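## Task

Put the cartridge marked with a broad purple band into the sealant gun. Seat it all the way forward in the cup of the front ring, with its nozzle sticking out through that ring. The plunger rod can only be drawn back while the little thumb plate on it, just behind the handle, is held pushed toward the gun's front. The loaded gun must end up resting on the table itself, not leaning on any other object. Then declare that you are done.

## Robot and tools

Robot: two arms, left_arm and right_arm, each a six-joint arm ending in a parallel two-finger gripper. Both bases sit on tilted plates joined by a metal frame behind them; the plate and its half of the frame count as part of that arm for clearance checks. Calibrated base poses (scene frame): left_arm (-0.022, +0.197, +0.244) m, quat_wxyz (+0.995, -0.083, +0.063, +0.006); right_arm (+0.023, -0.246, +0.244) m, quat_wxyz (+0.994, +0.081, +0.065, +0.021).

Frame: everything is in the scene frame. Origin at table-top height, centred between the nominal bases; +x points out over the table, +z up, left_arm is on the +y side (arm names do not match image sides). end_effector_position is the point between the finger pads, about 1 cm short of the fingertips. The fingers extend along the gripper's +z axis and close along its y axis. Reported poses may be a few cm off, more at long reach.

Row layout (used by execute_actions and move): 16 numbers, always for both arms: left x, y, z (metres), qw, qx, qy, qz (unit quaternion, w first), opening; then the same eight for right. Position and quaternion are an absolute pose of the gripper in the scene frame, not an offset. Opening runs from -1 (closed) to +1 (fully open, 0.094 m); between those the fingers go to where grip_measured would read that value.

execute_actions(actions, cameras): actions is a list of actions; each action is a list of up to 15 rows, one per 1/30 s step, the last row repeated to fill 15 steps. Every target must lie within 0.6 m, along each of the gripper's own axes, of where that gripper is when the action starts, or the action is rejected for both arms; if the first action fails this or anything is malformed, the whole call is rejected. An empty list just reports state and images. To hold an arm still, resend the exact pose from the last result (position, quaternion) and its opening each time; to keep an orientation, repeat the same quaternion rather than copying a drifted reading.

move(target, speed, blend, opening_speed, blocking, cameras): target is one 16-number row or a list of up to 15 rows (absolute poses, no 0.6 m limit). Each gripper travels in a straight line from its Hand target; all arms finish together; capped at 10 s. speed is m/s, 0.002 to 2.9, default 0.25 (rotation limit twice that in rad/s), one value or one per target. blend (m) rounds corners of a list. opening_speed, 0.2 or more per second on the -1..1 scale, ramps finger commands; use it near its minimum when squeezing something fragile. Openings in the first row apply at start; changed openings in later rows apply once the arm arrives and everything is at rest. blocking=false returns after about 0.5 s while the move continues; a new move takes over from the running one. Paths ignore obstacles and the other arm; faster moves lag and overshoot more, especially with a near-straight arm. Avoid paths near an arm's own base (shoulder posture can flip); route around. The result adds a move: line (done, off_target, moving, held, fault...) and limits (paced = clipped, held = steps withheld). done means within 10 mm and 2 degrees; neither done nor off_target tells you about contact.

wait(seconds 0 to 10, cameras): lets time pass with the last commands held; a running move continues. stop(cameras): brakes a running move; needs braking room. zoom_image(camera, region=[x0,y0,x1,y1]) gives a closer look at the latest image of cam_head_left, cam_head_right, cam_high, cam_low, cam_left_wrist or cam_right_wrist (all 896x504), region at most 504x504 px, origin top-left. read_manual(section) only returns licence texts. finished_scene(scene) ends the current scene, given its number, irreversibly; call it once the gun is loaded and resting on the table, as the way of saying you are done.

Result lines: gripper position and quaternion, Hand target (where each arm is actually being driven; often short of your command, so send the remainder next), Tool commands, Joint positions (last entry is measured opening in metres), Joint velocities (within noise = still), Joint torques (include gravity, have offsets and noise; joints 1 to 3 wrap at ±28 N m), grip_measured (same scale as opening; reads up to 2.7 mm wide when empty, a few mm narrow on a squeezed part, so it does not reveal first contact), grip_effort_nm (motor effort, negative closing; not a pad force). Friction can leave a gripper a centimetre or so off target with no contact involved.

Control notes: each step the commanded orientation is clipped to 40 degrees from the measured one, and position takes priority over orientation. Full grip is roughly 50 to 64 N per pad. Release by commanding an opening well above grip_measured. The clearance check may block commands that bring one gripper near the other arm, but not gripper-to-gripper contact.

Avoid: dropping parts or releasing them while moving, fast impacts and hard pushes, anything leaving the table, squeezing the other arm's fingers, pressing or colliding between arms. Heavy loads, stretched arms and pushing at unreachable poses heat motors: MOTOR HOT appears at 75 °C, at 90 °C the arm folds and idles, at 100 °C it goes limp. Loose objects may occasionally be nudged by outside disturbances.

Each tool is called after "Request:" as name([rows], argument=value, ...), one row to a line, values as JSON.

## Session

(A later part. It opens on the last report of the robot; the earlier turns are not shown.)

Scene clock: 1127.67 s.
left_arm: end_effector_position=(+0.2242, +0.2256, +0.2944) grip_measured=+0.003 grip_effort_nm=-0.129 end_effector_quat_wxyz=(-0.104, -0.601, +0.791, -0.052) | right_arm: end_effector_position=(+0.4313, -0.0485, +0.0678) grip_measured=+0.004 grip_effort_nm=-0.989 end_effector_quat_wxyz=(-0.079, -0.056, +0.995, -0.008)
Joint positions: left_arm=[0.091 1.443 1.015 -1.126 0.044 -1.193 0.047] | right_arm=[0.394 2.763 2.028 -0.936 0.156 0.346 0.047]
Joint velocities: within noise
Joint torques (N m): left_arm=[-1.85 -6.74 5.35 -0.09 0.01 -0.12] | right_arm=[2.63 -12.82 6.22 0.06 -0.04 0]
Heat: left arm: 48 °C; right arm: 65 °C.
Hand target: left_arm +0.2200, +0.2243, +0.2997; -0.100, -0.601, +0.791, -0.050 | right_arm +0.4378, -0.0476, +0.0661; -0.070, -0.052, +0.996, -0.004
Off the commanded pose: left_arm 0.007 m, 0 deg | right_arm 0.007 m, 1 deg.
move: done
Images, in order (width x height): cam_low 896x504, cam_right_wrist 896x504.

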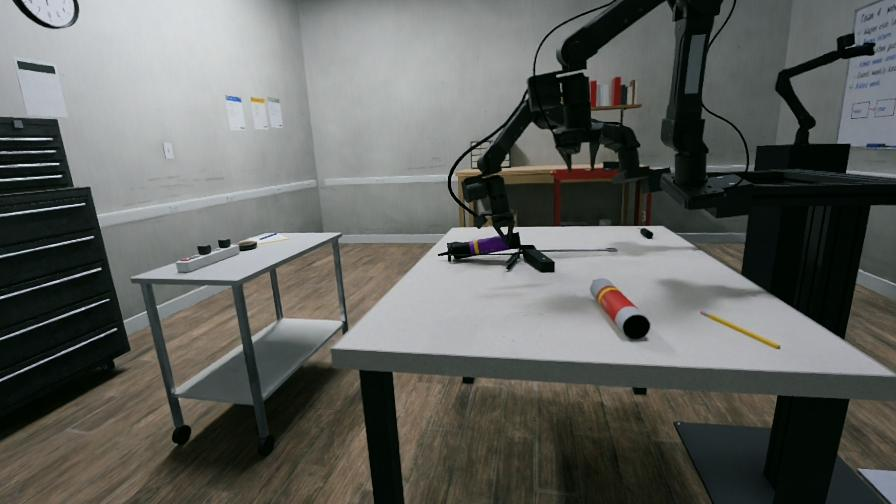

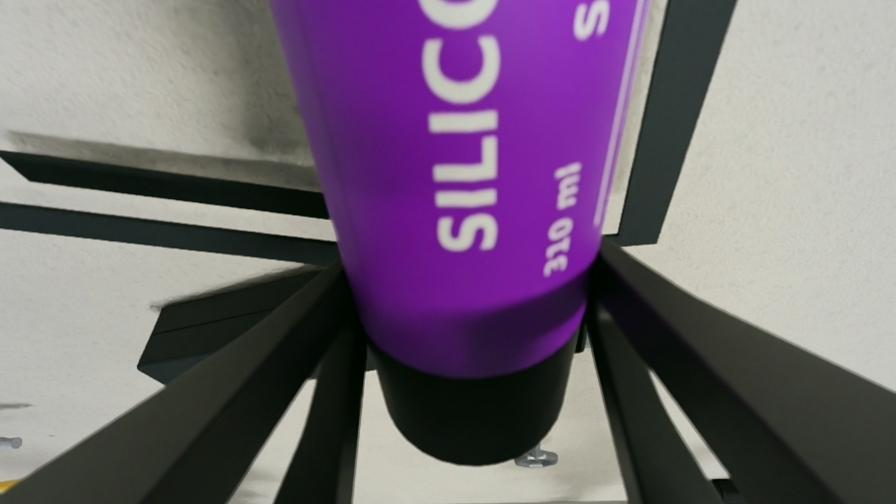

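Request:
move([
  [0.22, 0.2243, 0.30, -0.1, -0.6, 0.79, -0.05, 0.0, 0.438, -0.063, 0.077, -0.0784, -0.0652, 0.9948, -0.0046, -0.2],
], speed=[0.06], cameras=["cam_right_wrist","cam_low","cam_high"])

Request:
zoom_image(camera="cam_low", region=[420, 200, 620, 300])

Request:
zoom_image(camera="cam_high", region=[270, 270, 520, 400])

Scene clock: 1135.47 s.
left_arm: end_effector_position=(+0.2242, +0.2256, +0.2944) grip_measured=+0.003 grip_effort_nm=-0.139 end_effector_quat_wxyz=(-0.104, -0.601, +0.791, -0.052) | right_arm: end_effector_position=(+0.4313, -0.0501, +0.0675) grip_measured=+0.003 grip_effort_nm=-1.009 end_effector_quat_wxyz=(-0.085, -0.060, +0.995, +0.005)
Joint positions: left_arm=[0.091 1.443 1.015 -1.126 0.044 -1.193 0.047] | right_arm=[0.381 2.761 2.026 -0.936 0.129 0.322 0.047]
Joint velocities: within noise
Joint torques (N m): left_arm=[-1.92 -6.78 5.37 -0.11 0.03 -0.1] | right_arm=[1.58 -16.06 4.11 -0.21 0.2 -0.27]
Heat: left arm: 47 °C; right arm: 66 °C.
Hand target: left_arm +0.2200, +0.2243, +0.2997; -0.100, -0.601, +0.791, -0.050 | right_arm +0.4380, -0.0629, +0.0767; -0.079, -0.065, +0.995, -0.005
Off the commanded pose: left_arm 0.007 m, 0 deg | right_arm 0.017 m, 1 deg.
move: off_target (right_arm)
Images, in order (width x height): cam_high 896x504, cam_low 896x504, cam_right_wrist 896x504.

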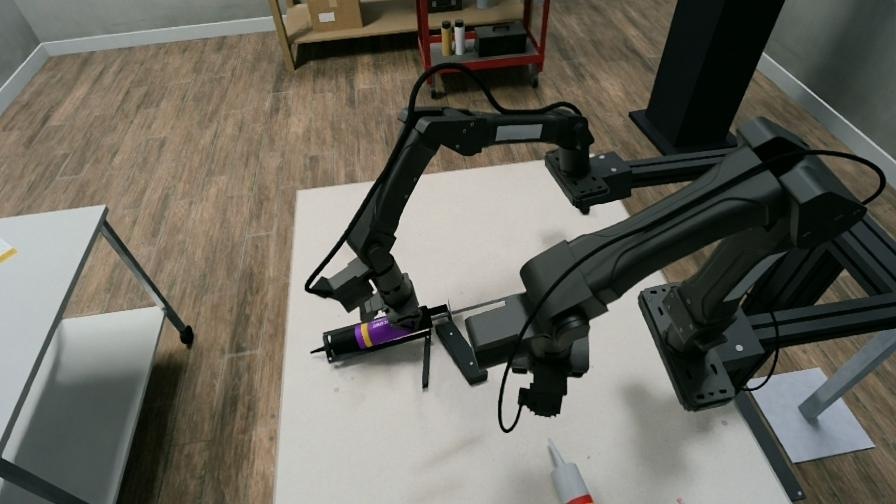

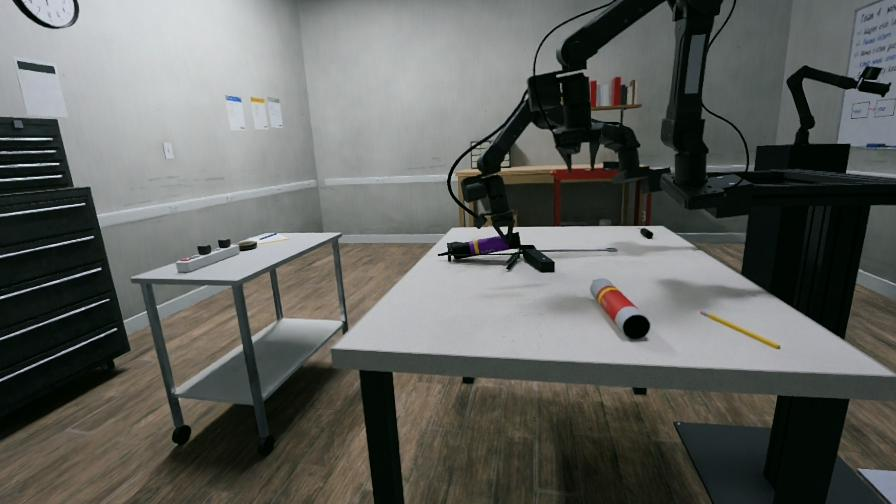

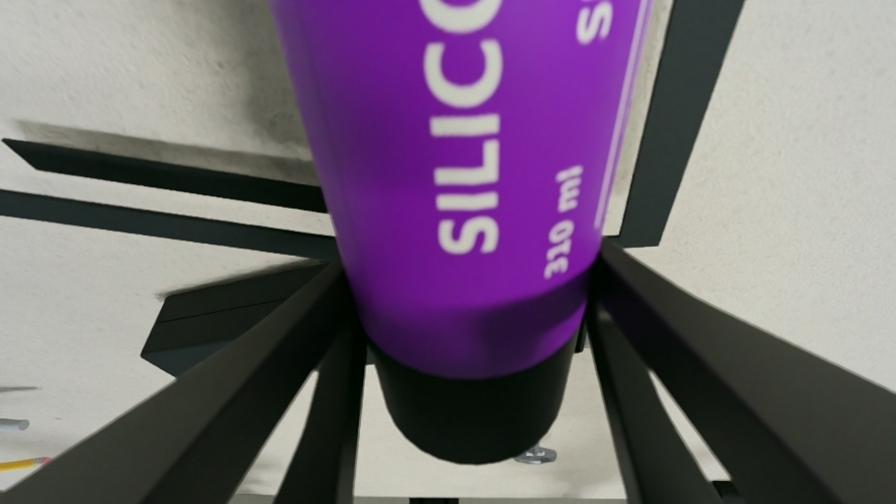

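Scaled by 2.520 from the camera's 896x504 image, which has a finer 1280x720 frame.

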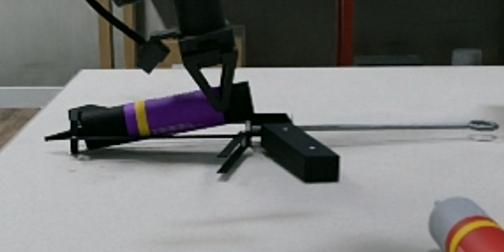

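Scaled by 2.016 from the camera's 896x504 image, which has a finer 1280x720 frame.

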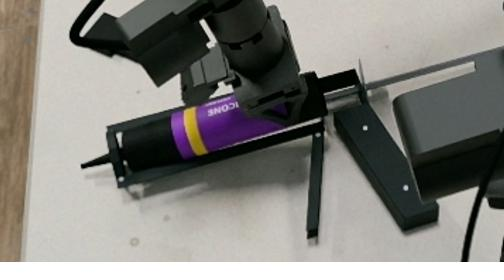

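Request:
move([
  [0.22, 0.2243, 0.30, -0.1, -0.6, 0.79, -0.05, 0.0, 0.438, -0.062, 0.088, -0.0784, -0.0652, 0.9948, -0.0046, -0.25],
  [0.22, 0.2243, 0.30, -0.1, -0.6, 0.79, -0.05, 0.0, 0.438, -0.078, 0.086, -0.0784, -0.0652, 0.9948, -0.0046, -0.25],
], speed=[0.06,0.06], cameras=["cam_right_wrist","cam_low"])

Request:
zoom_image(camera="cam_low", region=[420, 200, 620, 300])

Scene clock: 1139.43 s.
left_arm: end_effector_position=(+0.2242, +0.2256, +0.2944) grip_measured=+0.003 grip_effort_nm=-0.134 end_effector_quat_wxyz=(-0.104, -0.601, +0.791, -0.052) | right_arm: end_effector_position=(+0.4281, -0.0675, +0.0718) grip_measured=+0.003 grip_effort_nm=-1.009 end_effector_quat_wxyz=(-0.092, -0.071, +0.993, +0.004)
Joint positions: left_arm=[0.091 1.443 1.015 -1.126 0.044 -1.193 0.047] | right_arm=[0.351 2.716 1.961 -0.926 0.13 0.274 0.047]
Joint velocities: within noise
Joint torques (N m): left_arm=[-1.95 -6.6 5.37 -0.09 0.02 -0.11] | right_arm=[1.87 -16.68 4.22 -0.23 0.23 -0.02]
Heat: left arm: 47 °C; right arm: 67 °C.
Hand target: left_arm +0.2200, +0.2243, +0.2997; -0.100, -0.601, +0.791, -0.050 | right_arm +0.4378, -0.0778, +0.0857; -0.079, -0.065, +0.995, -0.005
Off the commanded pose: left_arm 0.007 m, 0 deg | right_arm 0.020 m, 2 deg.
move: off_target (right_arm)
Images, in order (width x height): cam_low 896x504, cam_right_wrist 896x504.

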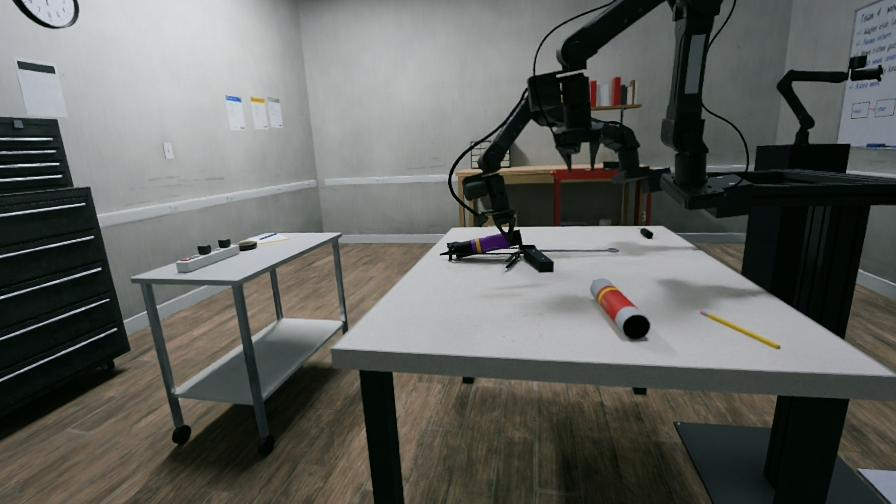

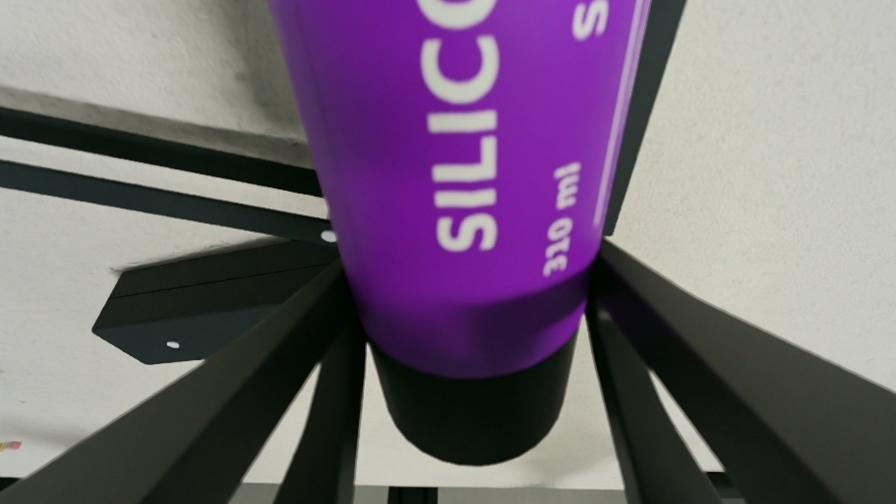

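Scaled by 2.520 from the camera's 896x504 image, which has a finer 1280x720 frame.

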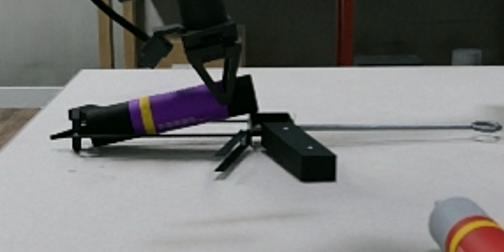

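Request:
move([
  [0.22, 0.2243, 0.30, -0.1, -0.6, 0.79, -0.05, 0.0, 0.456, -0.079, 0.087, -0.0958, -0.0651, 0.9932, -0.006, -0.25],
], speed=[0.06], cameras=["cam_right_wrist","cam_low"])

Request:
zoom_image(camera="cam_low", region=[420, 210, 560, 290])

Scene clock: 1146.20 s.
left_arm: end_effector_position=(+0.2242, +0.2256, +0.2944) grip_measured=+0.003 grip_effort_nm=-0.134 end_effector_quat_wxyz=(-0.104, -0.601, +0.791, -0.052) | right_arm: end_effector_position=(+0.4498, -0.0750, +0.0825) grip_measured=+0.002 grip_effort_nm=-1.004 end_effector_quat_wxyz=(-0.099, -0.068, +0.993, +0.002)
Joint positions: left_arm=[0.091 1.443 1.015 -1.126 0.044 -1.193 0.047] | right_arm=[0.326 2.776 2.147 -1.064 0.133 0.255 0.047]
Joint velocities: within noise
Joint torques (N m): left_arm=[-1.95 -6.61 5.42 -0.11 0.03 -0.11] | right_arm=[2.63 -13.19 8.29 -0.43 0.15 0.04]
Heat: left arm: 46 °C; right arm: 68 °C.
Hand target: left_arm +0.2200, +0.2243, +0.2997; -0.100, -0.601, +0.791, -0.050 | right_arm +0.4559, -0.0790, +0.0871; -0.095, -0.065, +0.993, -0.006
Off the commanded pose: left_arm 0.007 m, 0 deg | right_arm 0.009 m, 1 deg.
move: done
Images, in order (width x height): cam_low 896x504, cam_right_wrist 896x504.

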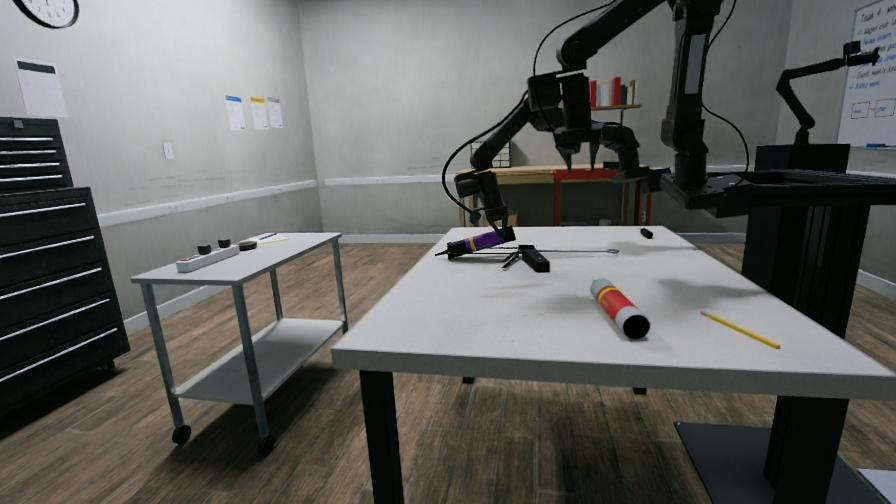

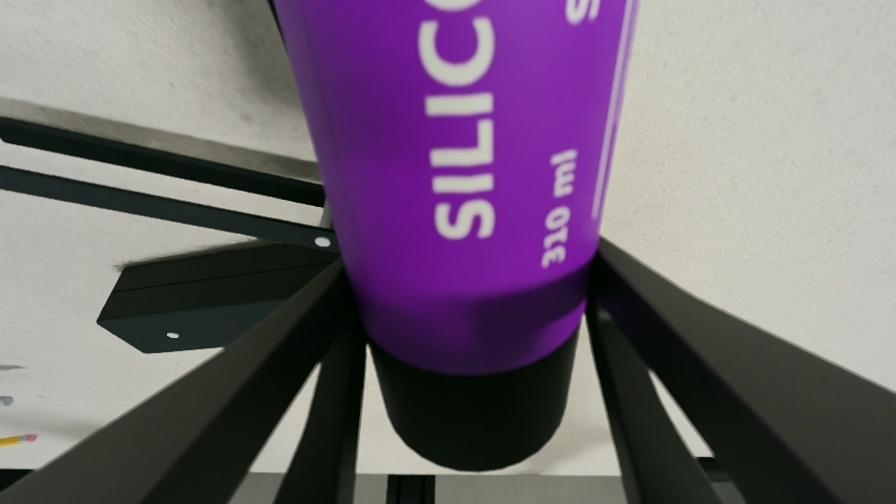

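Scaled by 3.600 from the camera's 896x504 image, which has a finer 1280x720 frame.

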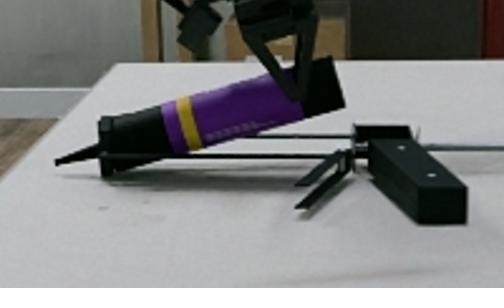

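Request:
move([
  [0.22, 0.2243, 0.30, -0.1, -0.6, 0.79, -0.05, 0.0, 0.455, -0.077, 0.062, -0.0610, -0.0671, 0.9959, -0.004, -0.25],
], speed=[0.06], cameras=["cam_right_wrist","cam_low"])

Request:
zoom_image(camera="cam_low", region=[420, 210, 560, 290])

Scene clock: 1159.77 s.
left_arm: end_effector_position=(+0.2242, +0.2256, +0.2944) grip_measured=+0.003 grip_effort_nm=-0.134 end_effector_quat_wxyz=(-0.104, -0.601, +0.791, -0.052) | right_arm: end_effector_position=(+0.4469, -0.0748, +0.0568) grip_measured=+0.002 grip_effort_nm=-1.004 end_effector_quat_wxyz=(-0.075, -0.071, +0.995, -0.001)
Joint positions: left_arm=[0.091 1.443 1.015 -1.126 0.044 -1.193 0.047] | right_arm=[0.326 2.776 2.037 -0.91 0.155 0.245 0.047]
Joint velocities: within noise
Joint torques (N m): left_arm=[-1.92 -6.65 5.42 -0.11 0.07 -0.12] | right_arm=[2.58 -14.56 5.05 0.07 0.13 -0.01]
Heat: left arm: 45 °C; right arm: 71 °C.
Hand target: left_arm +0.2200, +0.2243, +0.2997; -0.100, -0.601, +0.791, -0.050 | right_arm +0.4550, -0.0770, +0.0621; -0.061, -0.067, +0.996, -0.004
Off the commanded pose: left_arm 0.007 m, 0 deg | right_arm 0.010 m, 2 deg.
move: done
Images, in order (width x height): cam_low 896x504, cam_right_wrist 896x504.

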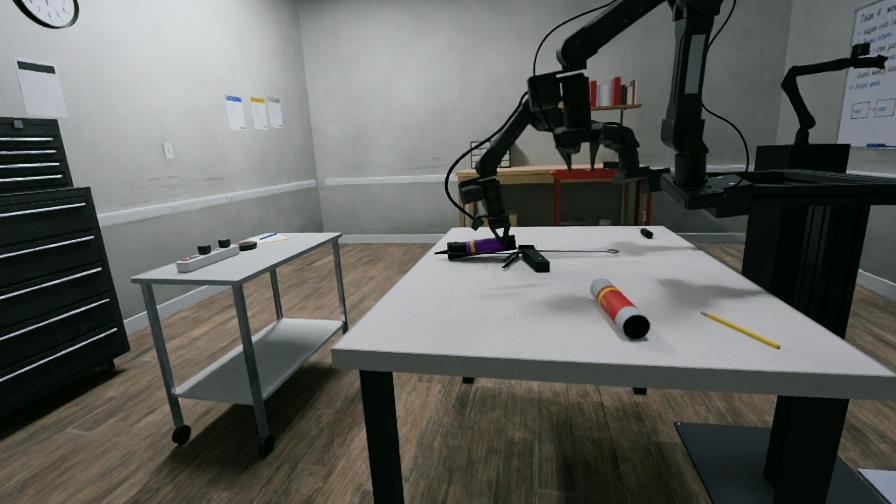

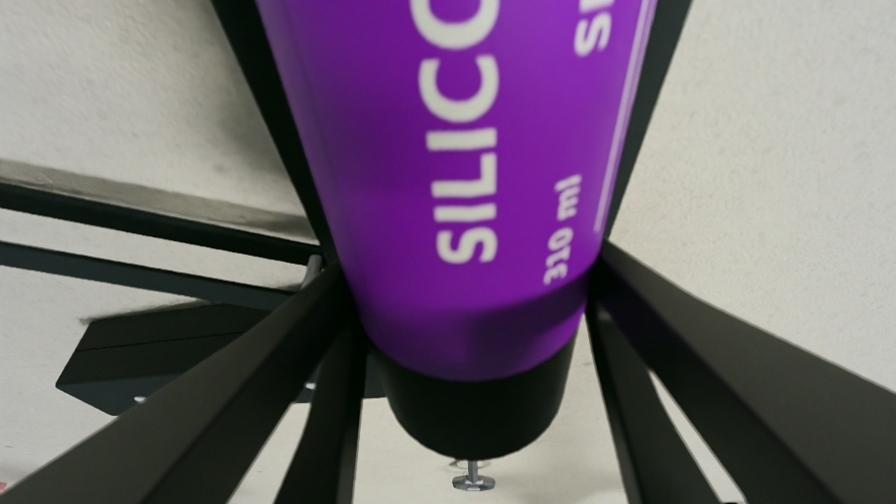

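Scaled by 3.600 from the camera's 896x504 image, which has a finer 1280x720 frame.

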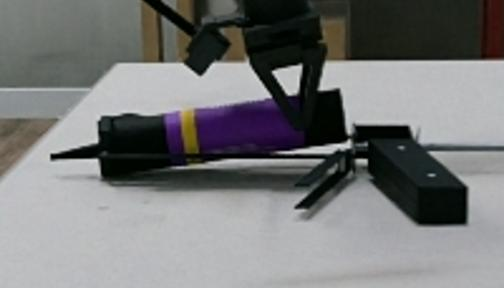

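Request:
move([
  [0.22, 0.2243, 0.30, -0.1, -0.6, 0.79, -0.05, 0.0, 0.456, -0.077, 0.047, -0.0087, -0.0671, 0.9977, 0, -0.25],
], speed=[0.05], cameras=["cam_right_wrist","cam_low"])

Request:
zoom_image(camera="cam_low", region=[420, 210, 560, 290])

Scene clock: 1163.73 s.
left_arm: end_effector_position=(+0.2242, +0.2256, +0.2944) grip_measured=+0.003 grip_effort_nm=-0.139 end_effector_quat_wxyz=(-0.104, -0.601, +0.791, -0.052) | right_arm: end_effector_position=(+0.4433, -0.0756, +0.0380) grip_measured=+0.002 grip_effort_nm=-1.009 end_effector_quat_wxyz=(-0.034, -0.069, +0.997, +0.002)
Joint positions: left_arm=[0.091 1.443 1.015 -1.126 0.044 -1.193 0.047] | right_arm=[0.326 2.733 1.858 -0.691 0.172 0.234 0.047]
Joint velocities: within noise
Joint torques (N m): left_arm=[-1.98 -6.65 5.31 -0.13 -0.03 -0.12] | right_arm=[2.74 -15.32 3.86 0.39 0.17 -0.03]
Heat: left arm: 45 °C; right arm: 73 °C.
Hand target: left_arm +0.2200, +0.2243, +0.2997; -0.100, -0.601, +0.791, -0.050 | right_arm +0.4558, -0.0770, +0.0472; -0.009, -0.067, +0.998, +0.000
Off the commanded pose: left_arm 0.007 m, 0 deg | right_arm 0.016 m, 3 deg.
move: off_target (right_arm)
Images, in order (width x height): cam_low 896x504, cam_right_wrist 896x504.

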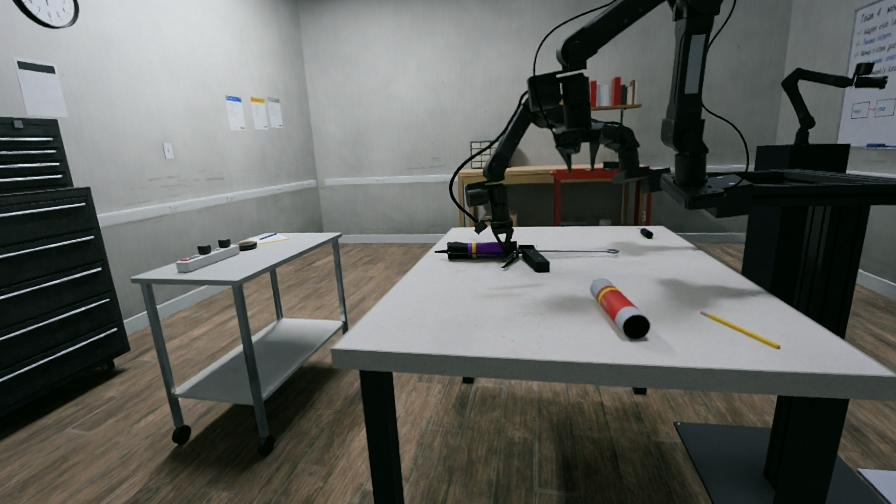

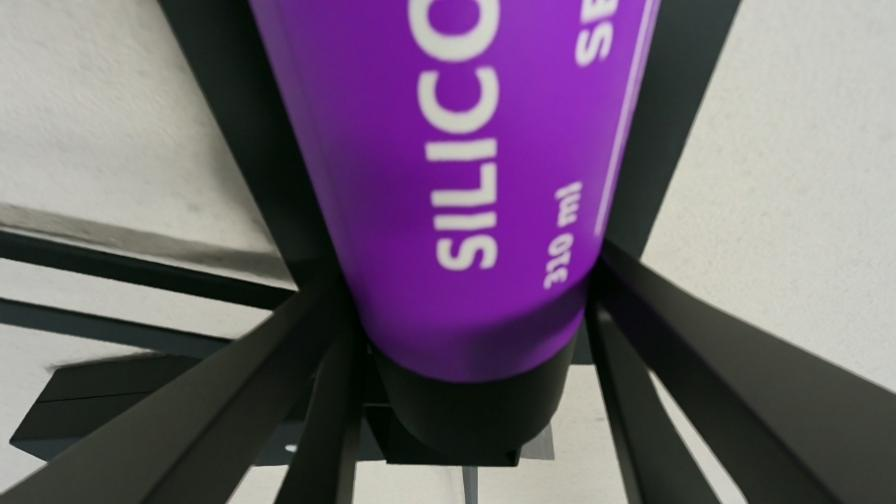

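Scaled by 3.600 from the camera's 896x504 image, which has a finer 1280x720 frame.

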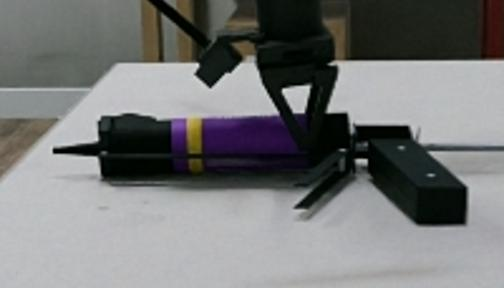

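Request:
move([
  [0.22, 0.2243, 0.30, -0.1, -0.6, 0.79, -0.05, 0.0, 0.450, -0.077, 0.044, -0.0087, -0.0671, 0.9977, 0, 0.25],
  [0.22, 0.2243, 0.30, -0.1, -0.6, 0.79, -0.05, 0.0, 0.45, -0.077, 0.15, 0, -0.0671, 0.9977, 0, 0.4],
  [0.22, 0.2243, 0.30, -0.1, -0.6, 0.79, -0.05, 0.0, 0.36, -0.15, 0.22, 0, -0.0671, 0.9977, 0, 0.4],
], speed=[0.05,0.12,0.2], opening_speed=1.0)

Request:
zoom_image(camera="cam_low", region=[420, 210, 560, 290])

Request:
zoom_image(camera="cam_high", region=[270, 270, 520, 400])

Scene clock: 1172.40 s.
left_arm: end_effector_position=(+0.2242, +0.2256, +0.2944) grip_measured=+0.003 grip_effort_nm=-0.134 end_effector_quat_wxyz=(-0.104, -0.601, +0.791, -0.052) | right_arm: end_effector_position=(+0.3548, -0.1466, +0.2133) grip_measured=+0.397 grip_effort_nm=0.168 end_effector_quat_wxyz=(-0.015, -0.070, +0.997, +0.001)
Joint positions: left_arm=[0.091 1.443 1.015 -1.126 0.044 -1.193 0.047] | right_arm=[0.332 1.941 1.203 -0.794 0.186 0.232 0.066]
Joint velocities: within noise
Joint torques (N m): left_arm=[-1.92 -6.65 5.41 -0.07 0.01 -0.09] | right_arm=[1.52 -11.08 4.93 0.27 0.1 0]
Heat: left arm: 45 °C; right arm: 72 °C.
Hand target: left_arm +0.2200, +0.2243, +0.2997; -0.100, -0.601, +0.791, -0.050 | right_arm +0.3599, -0.1500, +0.2199; +0.000, -0.067, +0.998, +0.000
Off the commanded pose: left_arm 0.007 m, 0 deg | right_arm 0.009 m, 2 deg.
move: done; target 2's new opening was sent with right_arm's hand 0.018 m and 2 deg from that target

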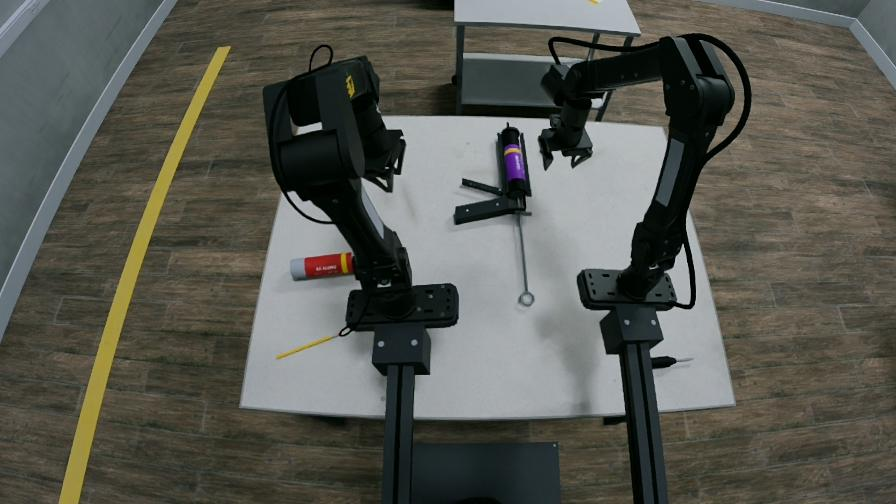

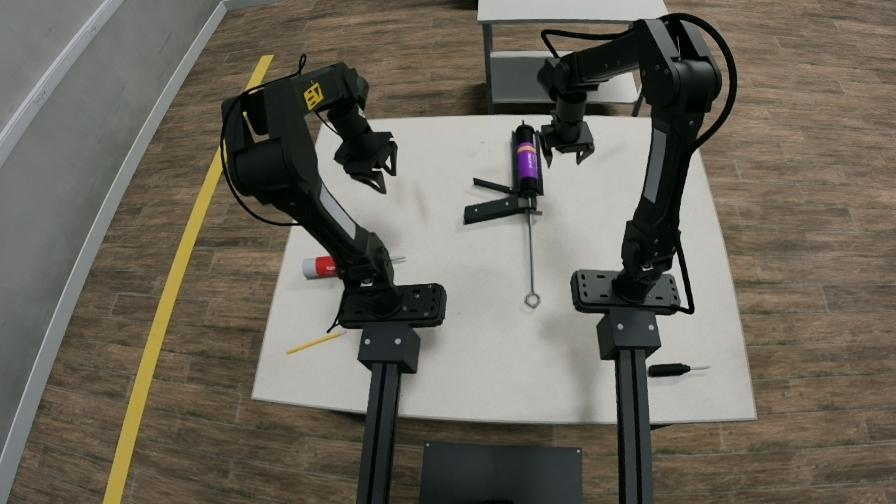

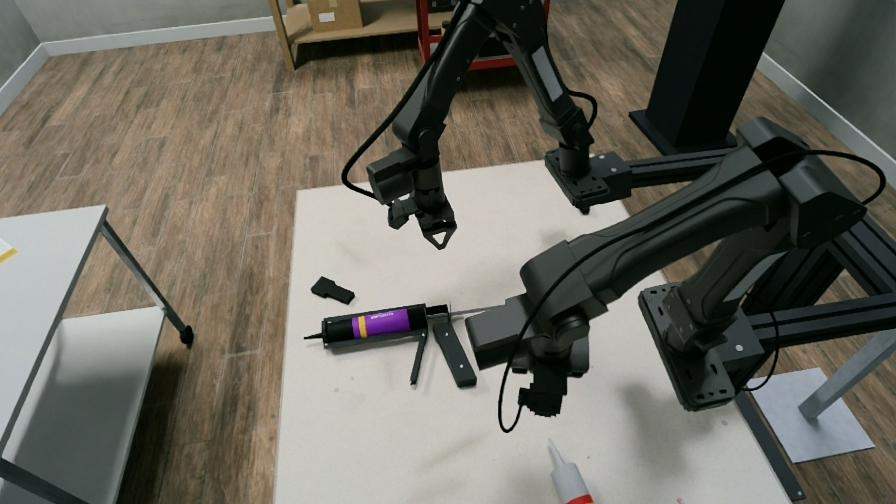

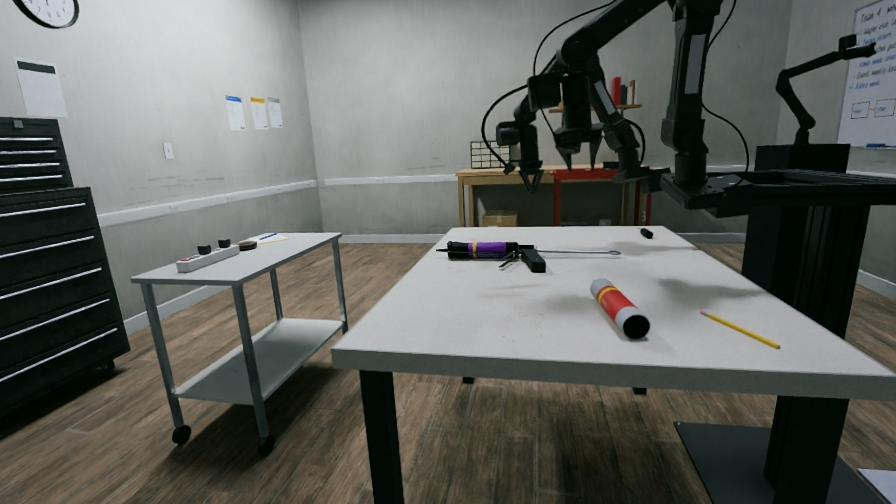

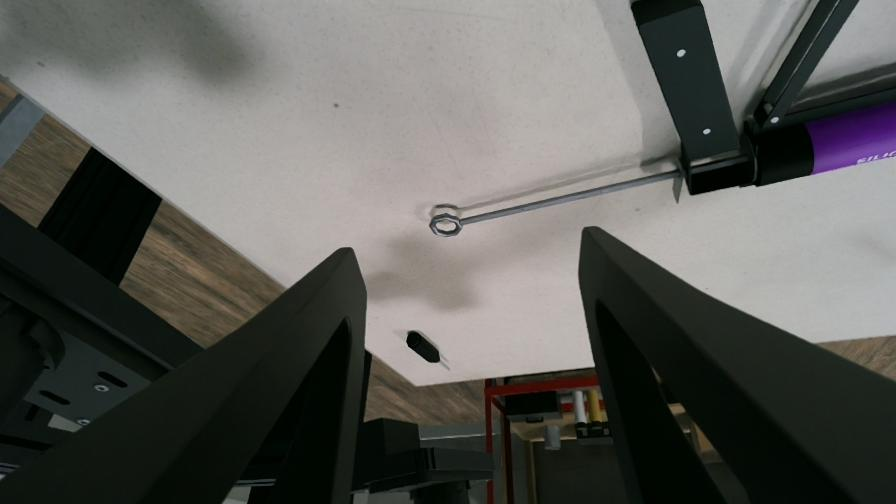

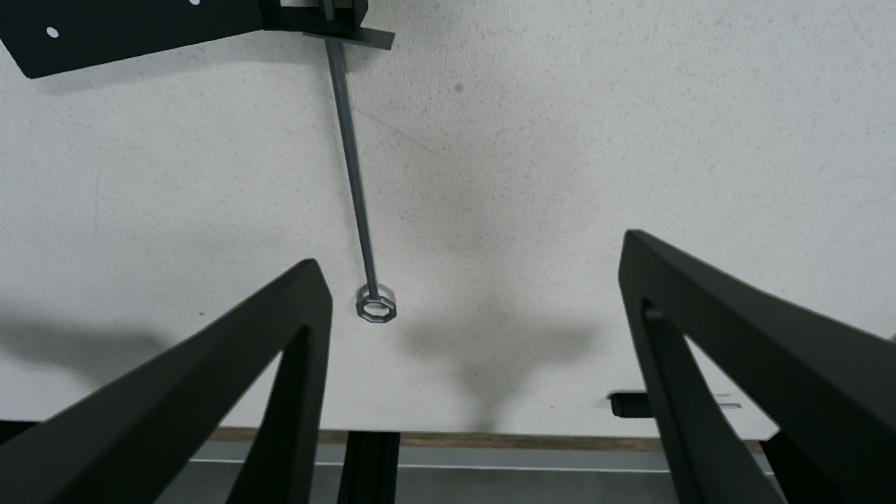

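Scaled by 3.600 from the camera's 896x504 image, which has a finer 1280x720 frame.

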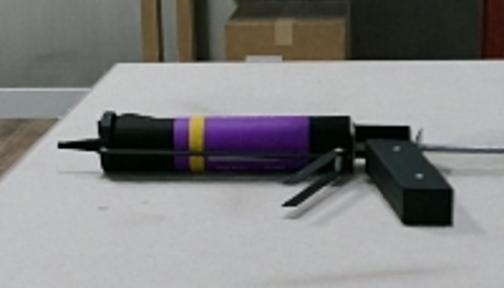

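Scaled by 2.016 from the camera's 896x504 image, which has a finer 1280x720 frame.

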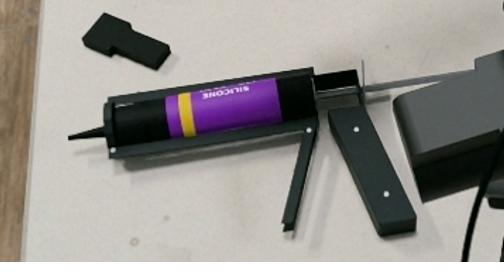

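Request:
move([
  [0.335, 0.035, 0.12, 0, 0.6225, 0.7826, 0, 0.28, 0.26, -0.20, 0.20, 0.3, -0.06, 0.95, 0.0, -0.3],
], speed=[0.2])

Scene clock: 1203.17 s.
left_arm: end_effector_position=(+0.3304, +0.0451, +0.1240) grip_measured=+0.277 grip_effort_nm=0.134 end_effector_quat_wxyz=(-0.008, +0.612, +0.791, -0.003) | right_arm: end_effector_position=(+0.2546, -0.2016, +0.1943) grip_measured=-0.297 grip_effort_nm=-0.120 end_effector_quat_wxyz=(+0.282, -0.061, +0.957, +0.000)
Joint positions: left_arm=[-0.455 2.296 1.319 -0.568 -0.202 0.874 0.06] | right_arm=[0.375 1.276 0.094 0.244 0.355 0.123 0.033]
Joint velocities: within noise
Joint torques (N m): left_arm=[-3.85 -7.2 6.76 0.33 -0.04 0.18] | right_arm=[1.65 -3.21 4.22 1.61 0.2 -0.02]
Heat: left arm: 43 °C; right arm: 65 °C.
Hand target: left_arm +0.3347, +0.0351, +0.1203; +0.000, +0.622, +0.783, +0.000 | right_arm +0.2601, -0.2000, +0.2000; +0.300, -0.060, +0.952, +0.000
Off the commanded pose: left_arm 0.012 m, 2 deg | right_arm 0.008 m, 2 deg.
move: off_target (left_arm)

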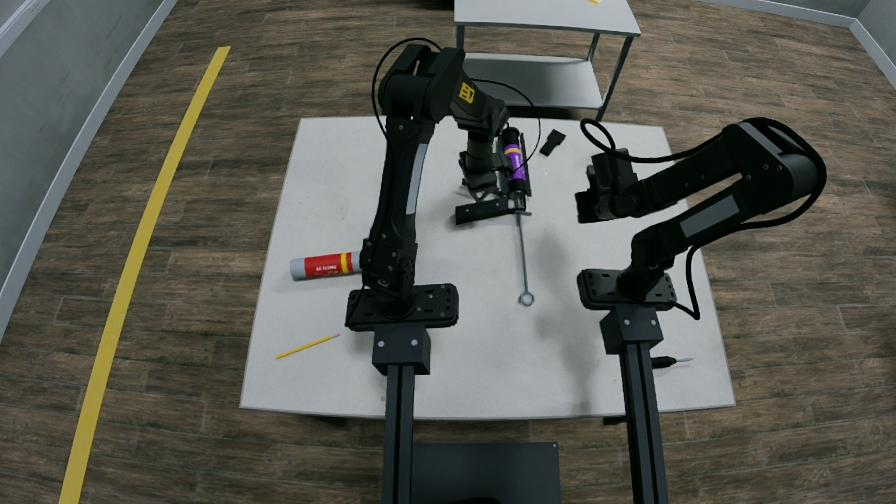

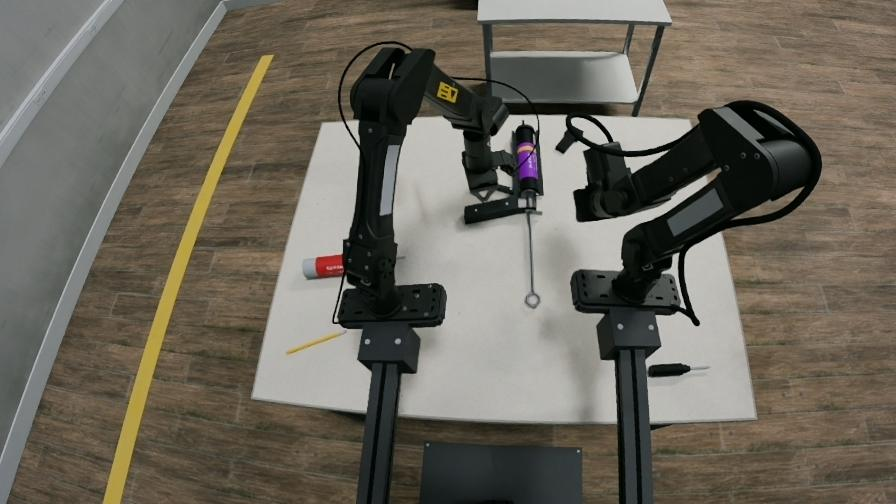

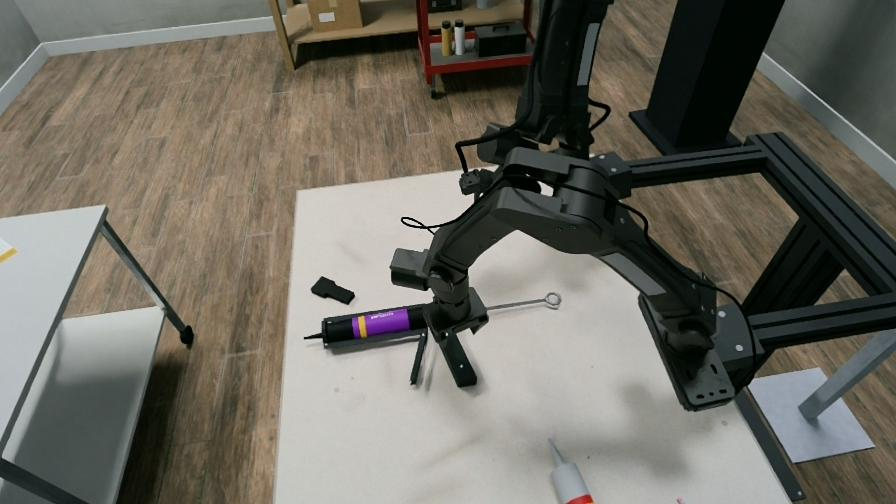

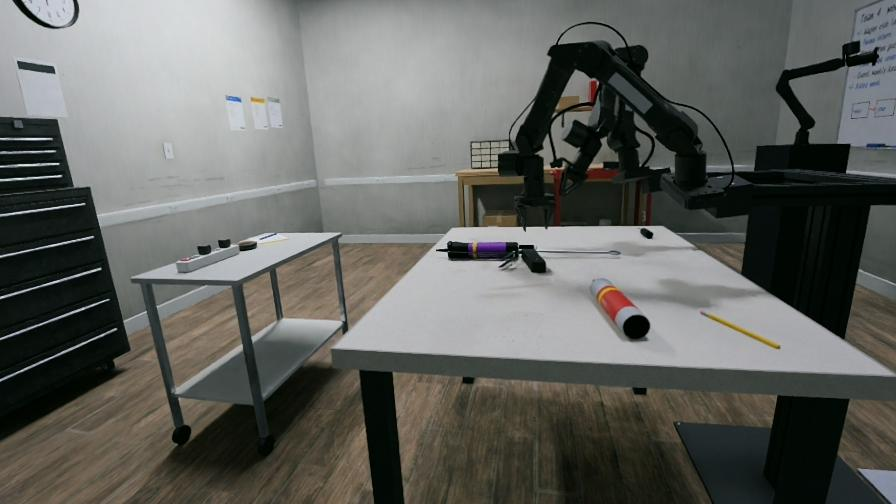

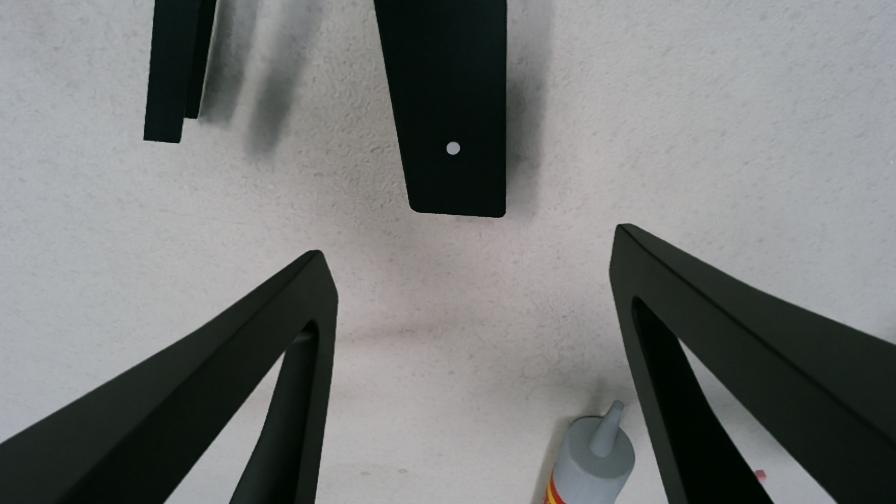

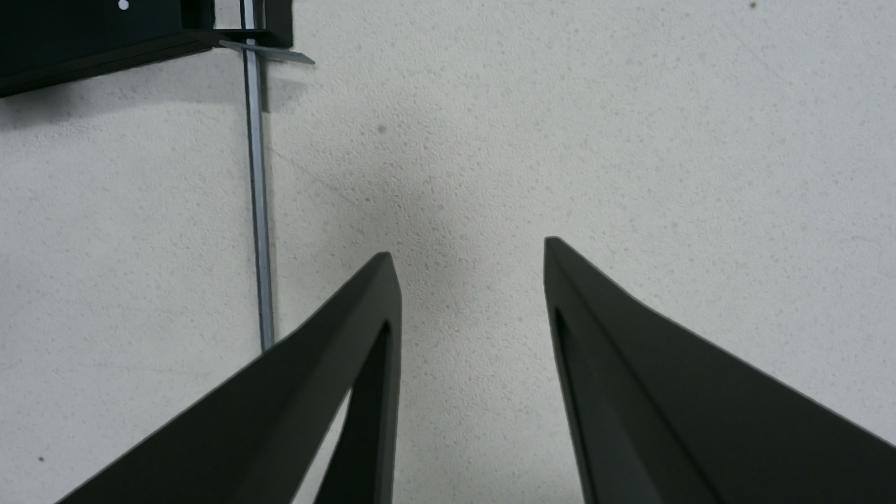

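Request:
move([
  [0.343, 0.013, 0.07, 0, 0.6361, 0.7716, 0, 0.28, 0.26, -0.20, 0.20, 0.3, -0.06, 0.95, 0.0, -0.3],
  [0.343, 0.014, 0.025, 0, 0.6361, 0.7716, 0, 0.28, 0.24, -0.18, 0.13, 0.3746, -0.0646, 0.9218, 0.0262, -0.3],
], speed=[0.12,0.08], cameras=["cam_left_wrist","cam_right_wrist"])

Scene clock: 1211.50 s.
left_arm: end_effector_position=(+0.3378, +0.0150, +0.0326) grip_measured=+0.277 grip_effort_nm=0.134 end_effector_quat_wxyz=(-0.005, +0.635, +0.773, -0.002) | right_arm: end_effector_position=(+0.2237, -0.1850, +0.1169) grip_measured=-0.297 grip_effort_nm=-0.120 end_effector_quat_wxyz=(+0.291, -0.078, +0.954, -0.008)
Joint positions: left_arm=[-0.468 2.614 1.469 -0.396 -0.203 0.921 0.06] | right_arm=[0.491 2.445 0.009 1.475 0.433 0.181 0.033]
Joint velocities: within noise
Joint torques (N m): left_arm=[-2.17 -8.01 5.98 0.38 -0.01 0.15] | right_arm=[1.89 -4.08 -2.44 2.48 0.24 0.07]
Heat: left arm: 44 °C; right arm: 62 °C.
Hand target: left_arm +0.3427, +0.0142, +0.0252; +0.000, +0.636, +0.772, +0.000 | right_arm +0.2396, -0.1800, +0.1301; +0.332, -0.058, +0.941, +0.003
Off the commanded pose: left_arm 0.009 m, 1 deg | right_arm 0.021 m, 11 deg.
joint sent to its limit (right arm) — joint 3 (elbow), lower limit, where the elbow is as bent as it goes; joint 4 (wrist pitch), upper limit. The joint targets are off in orientation, not in position.
move: off_target (right_arm)
Images, in order (width x height): cam_left_wrist 896x504, cam_right_wrist 896x504.

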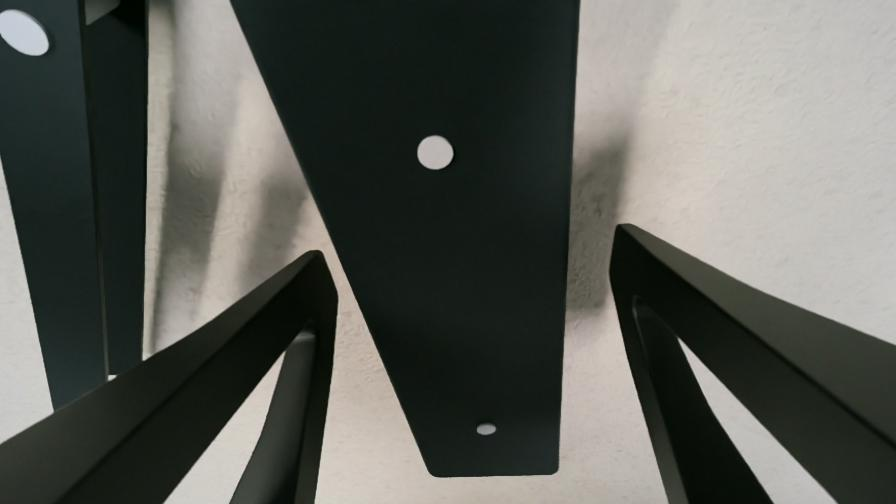

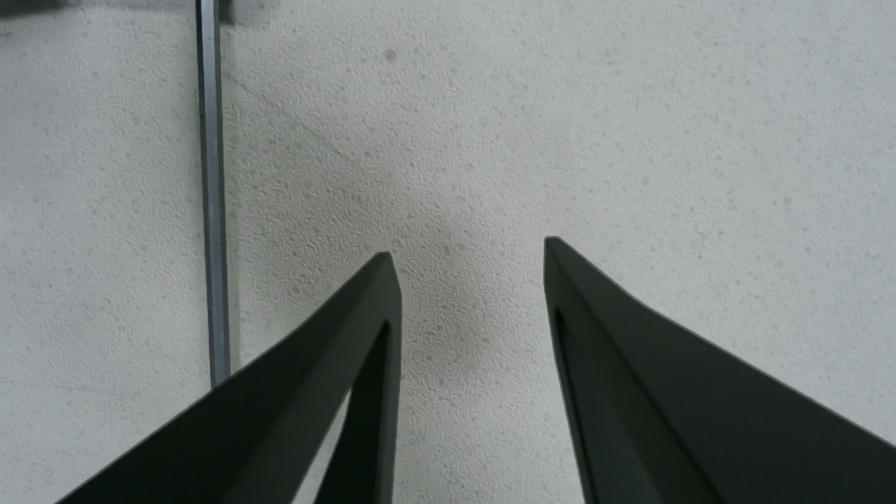

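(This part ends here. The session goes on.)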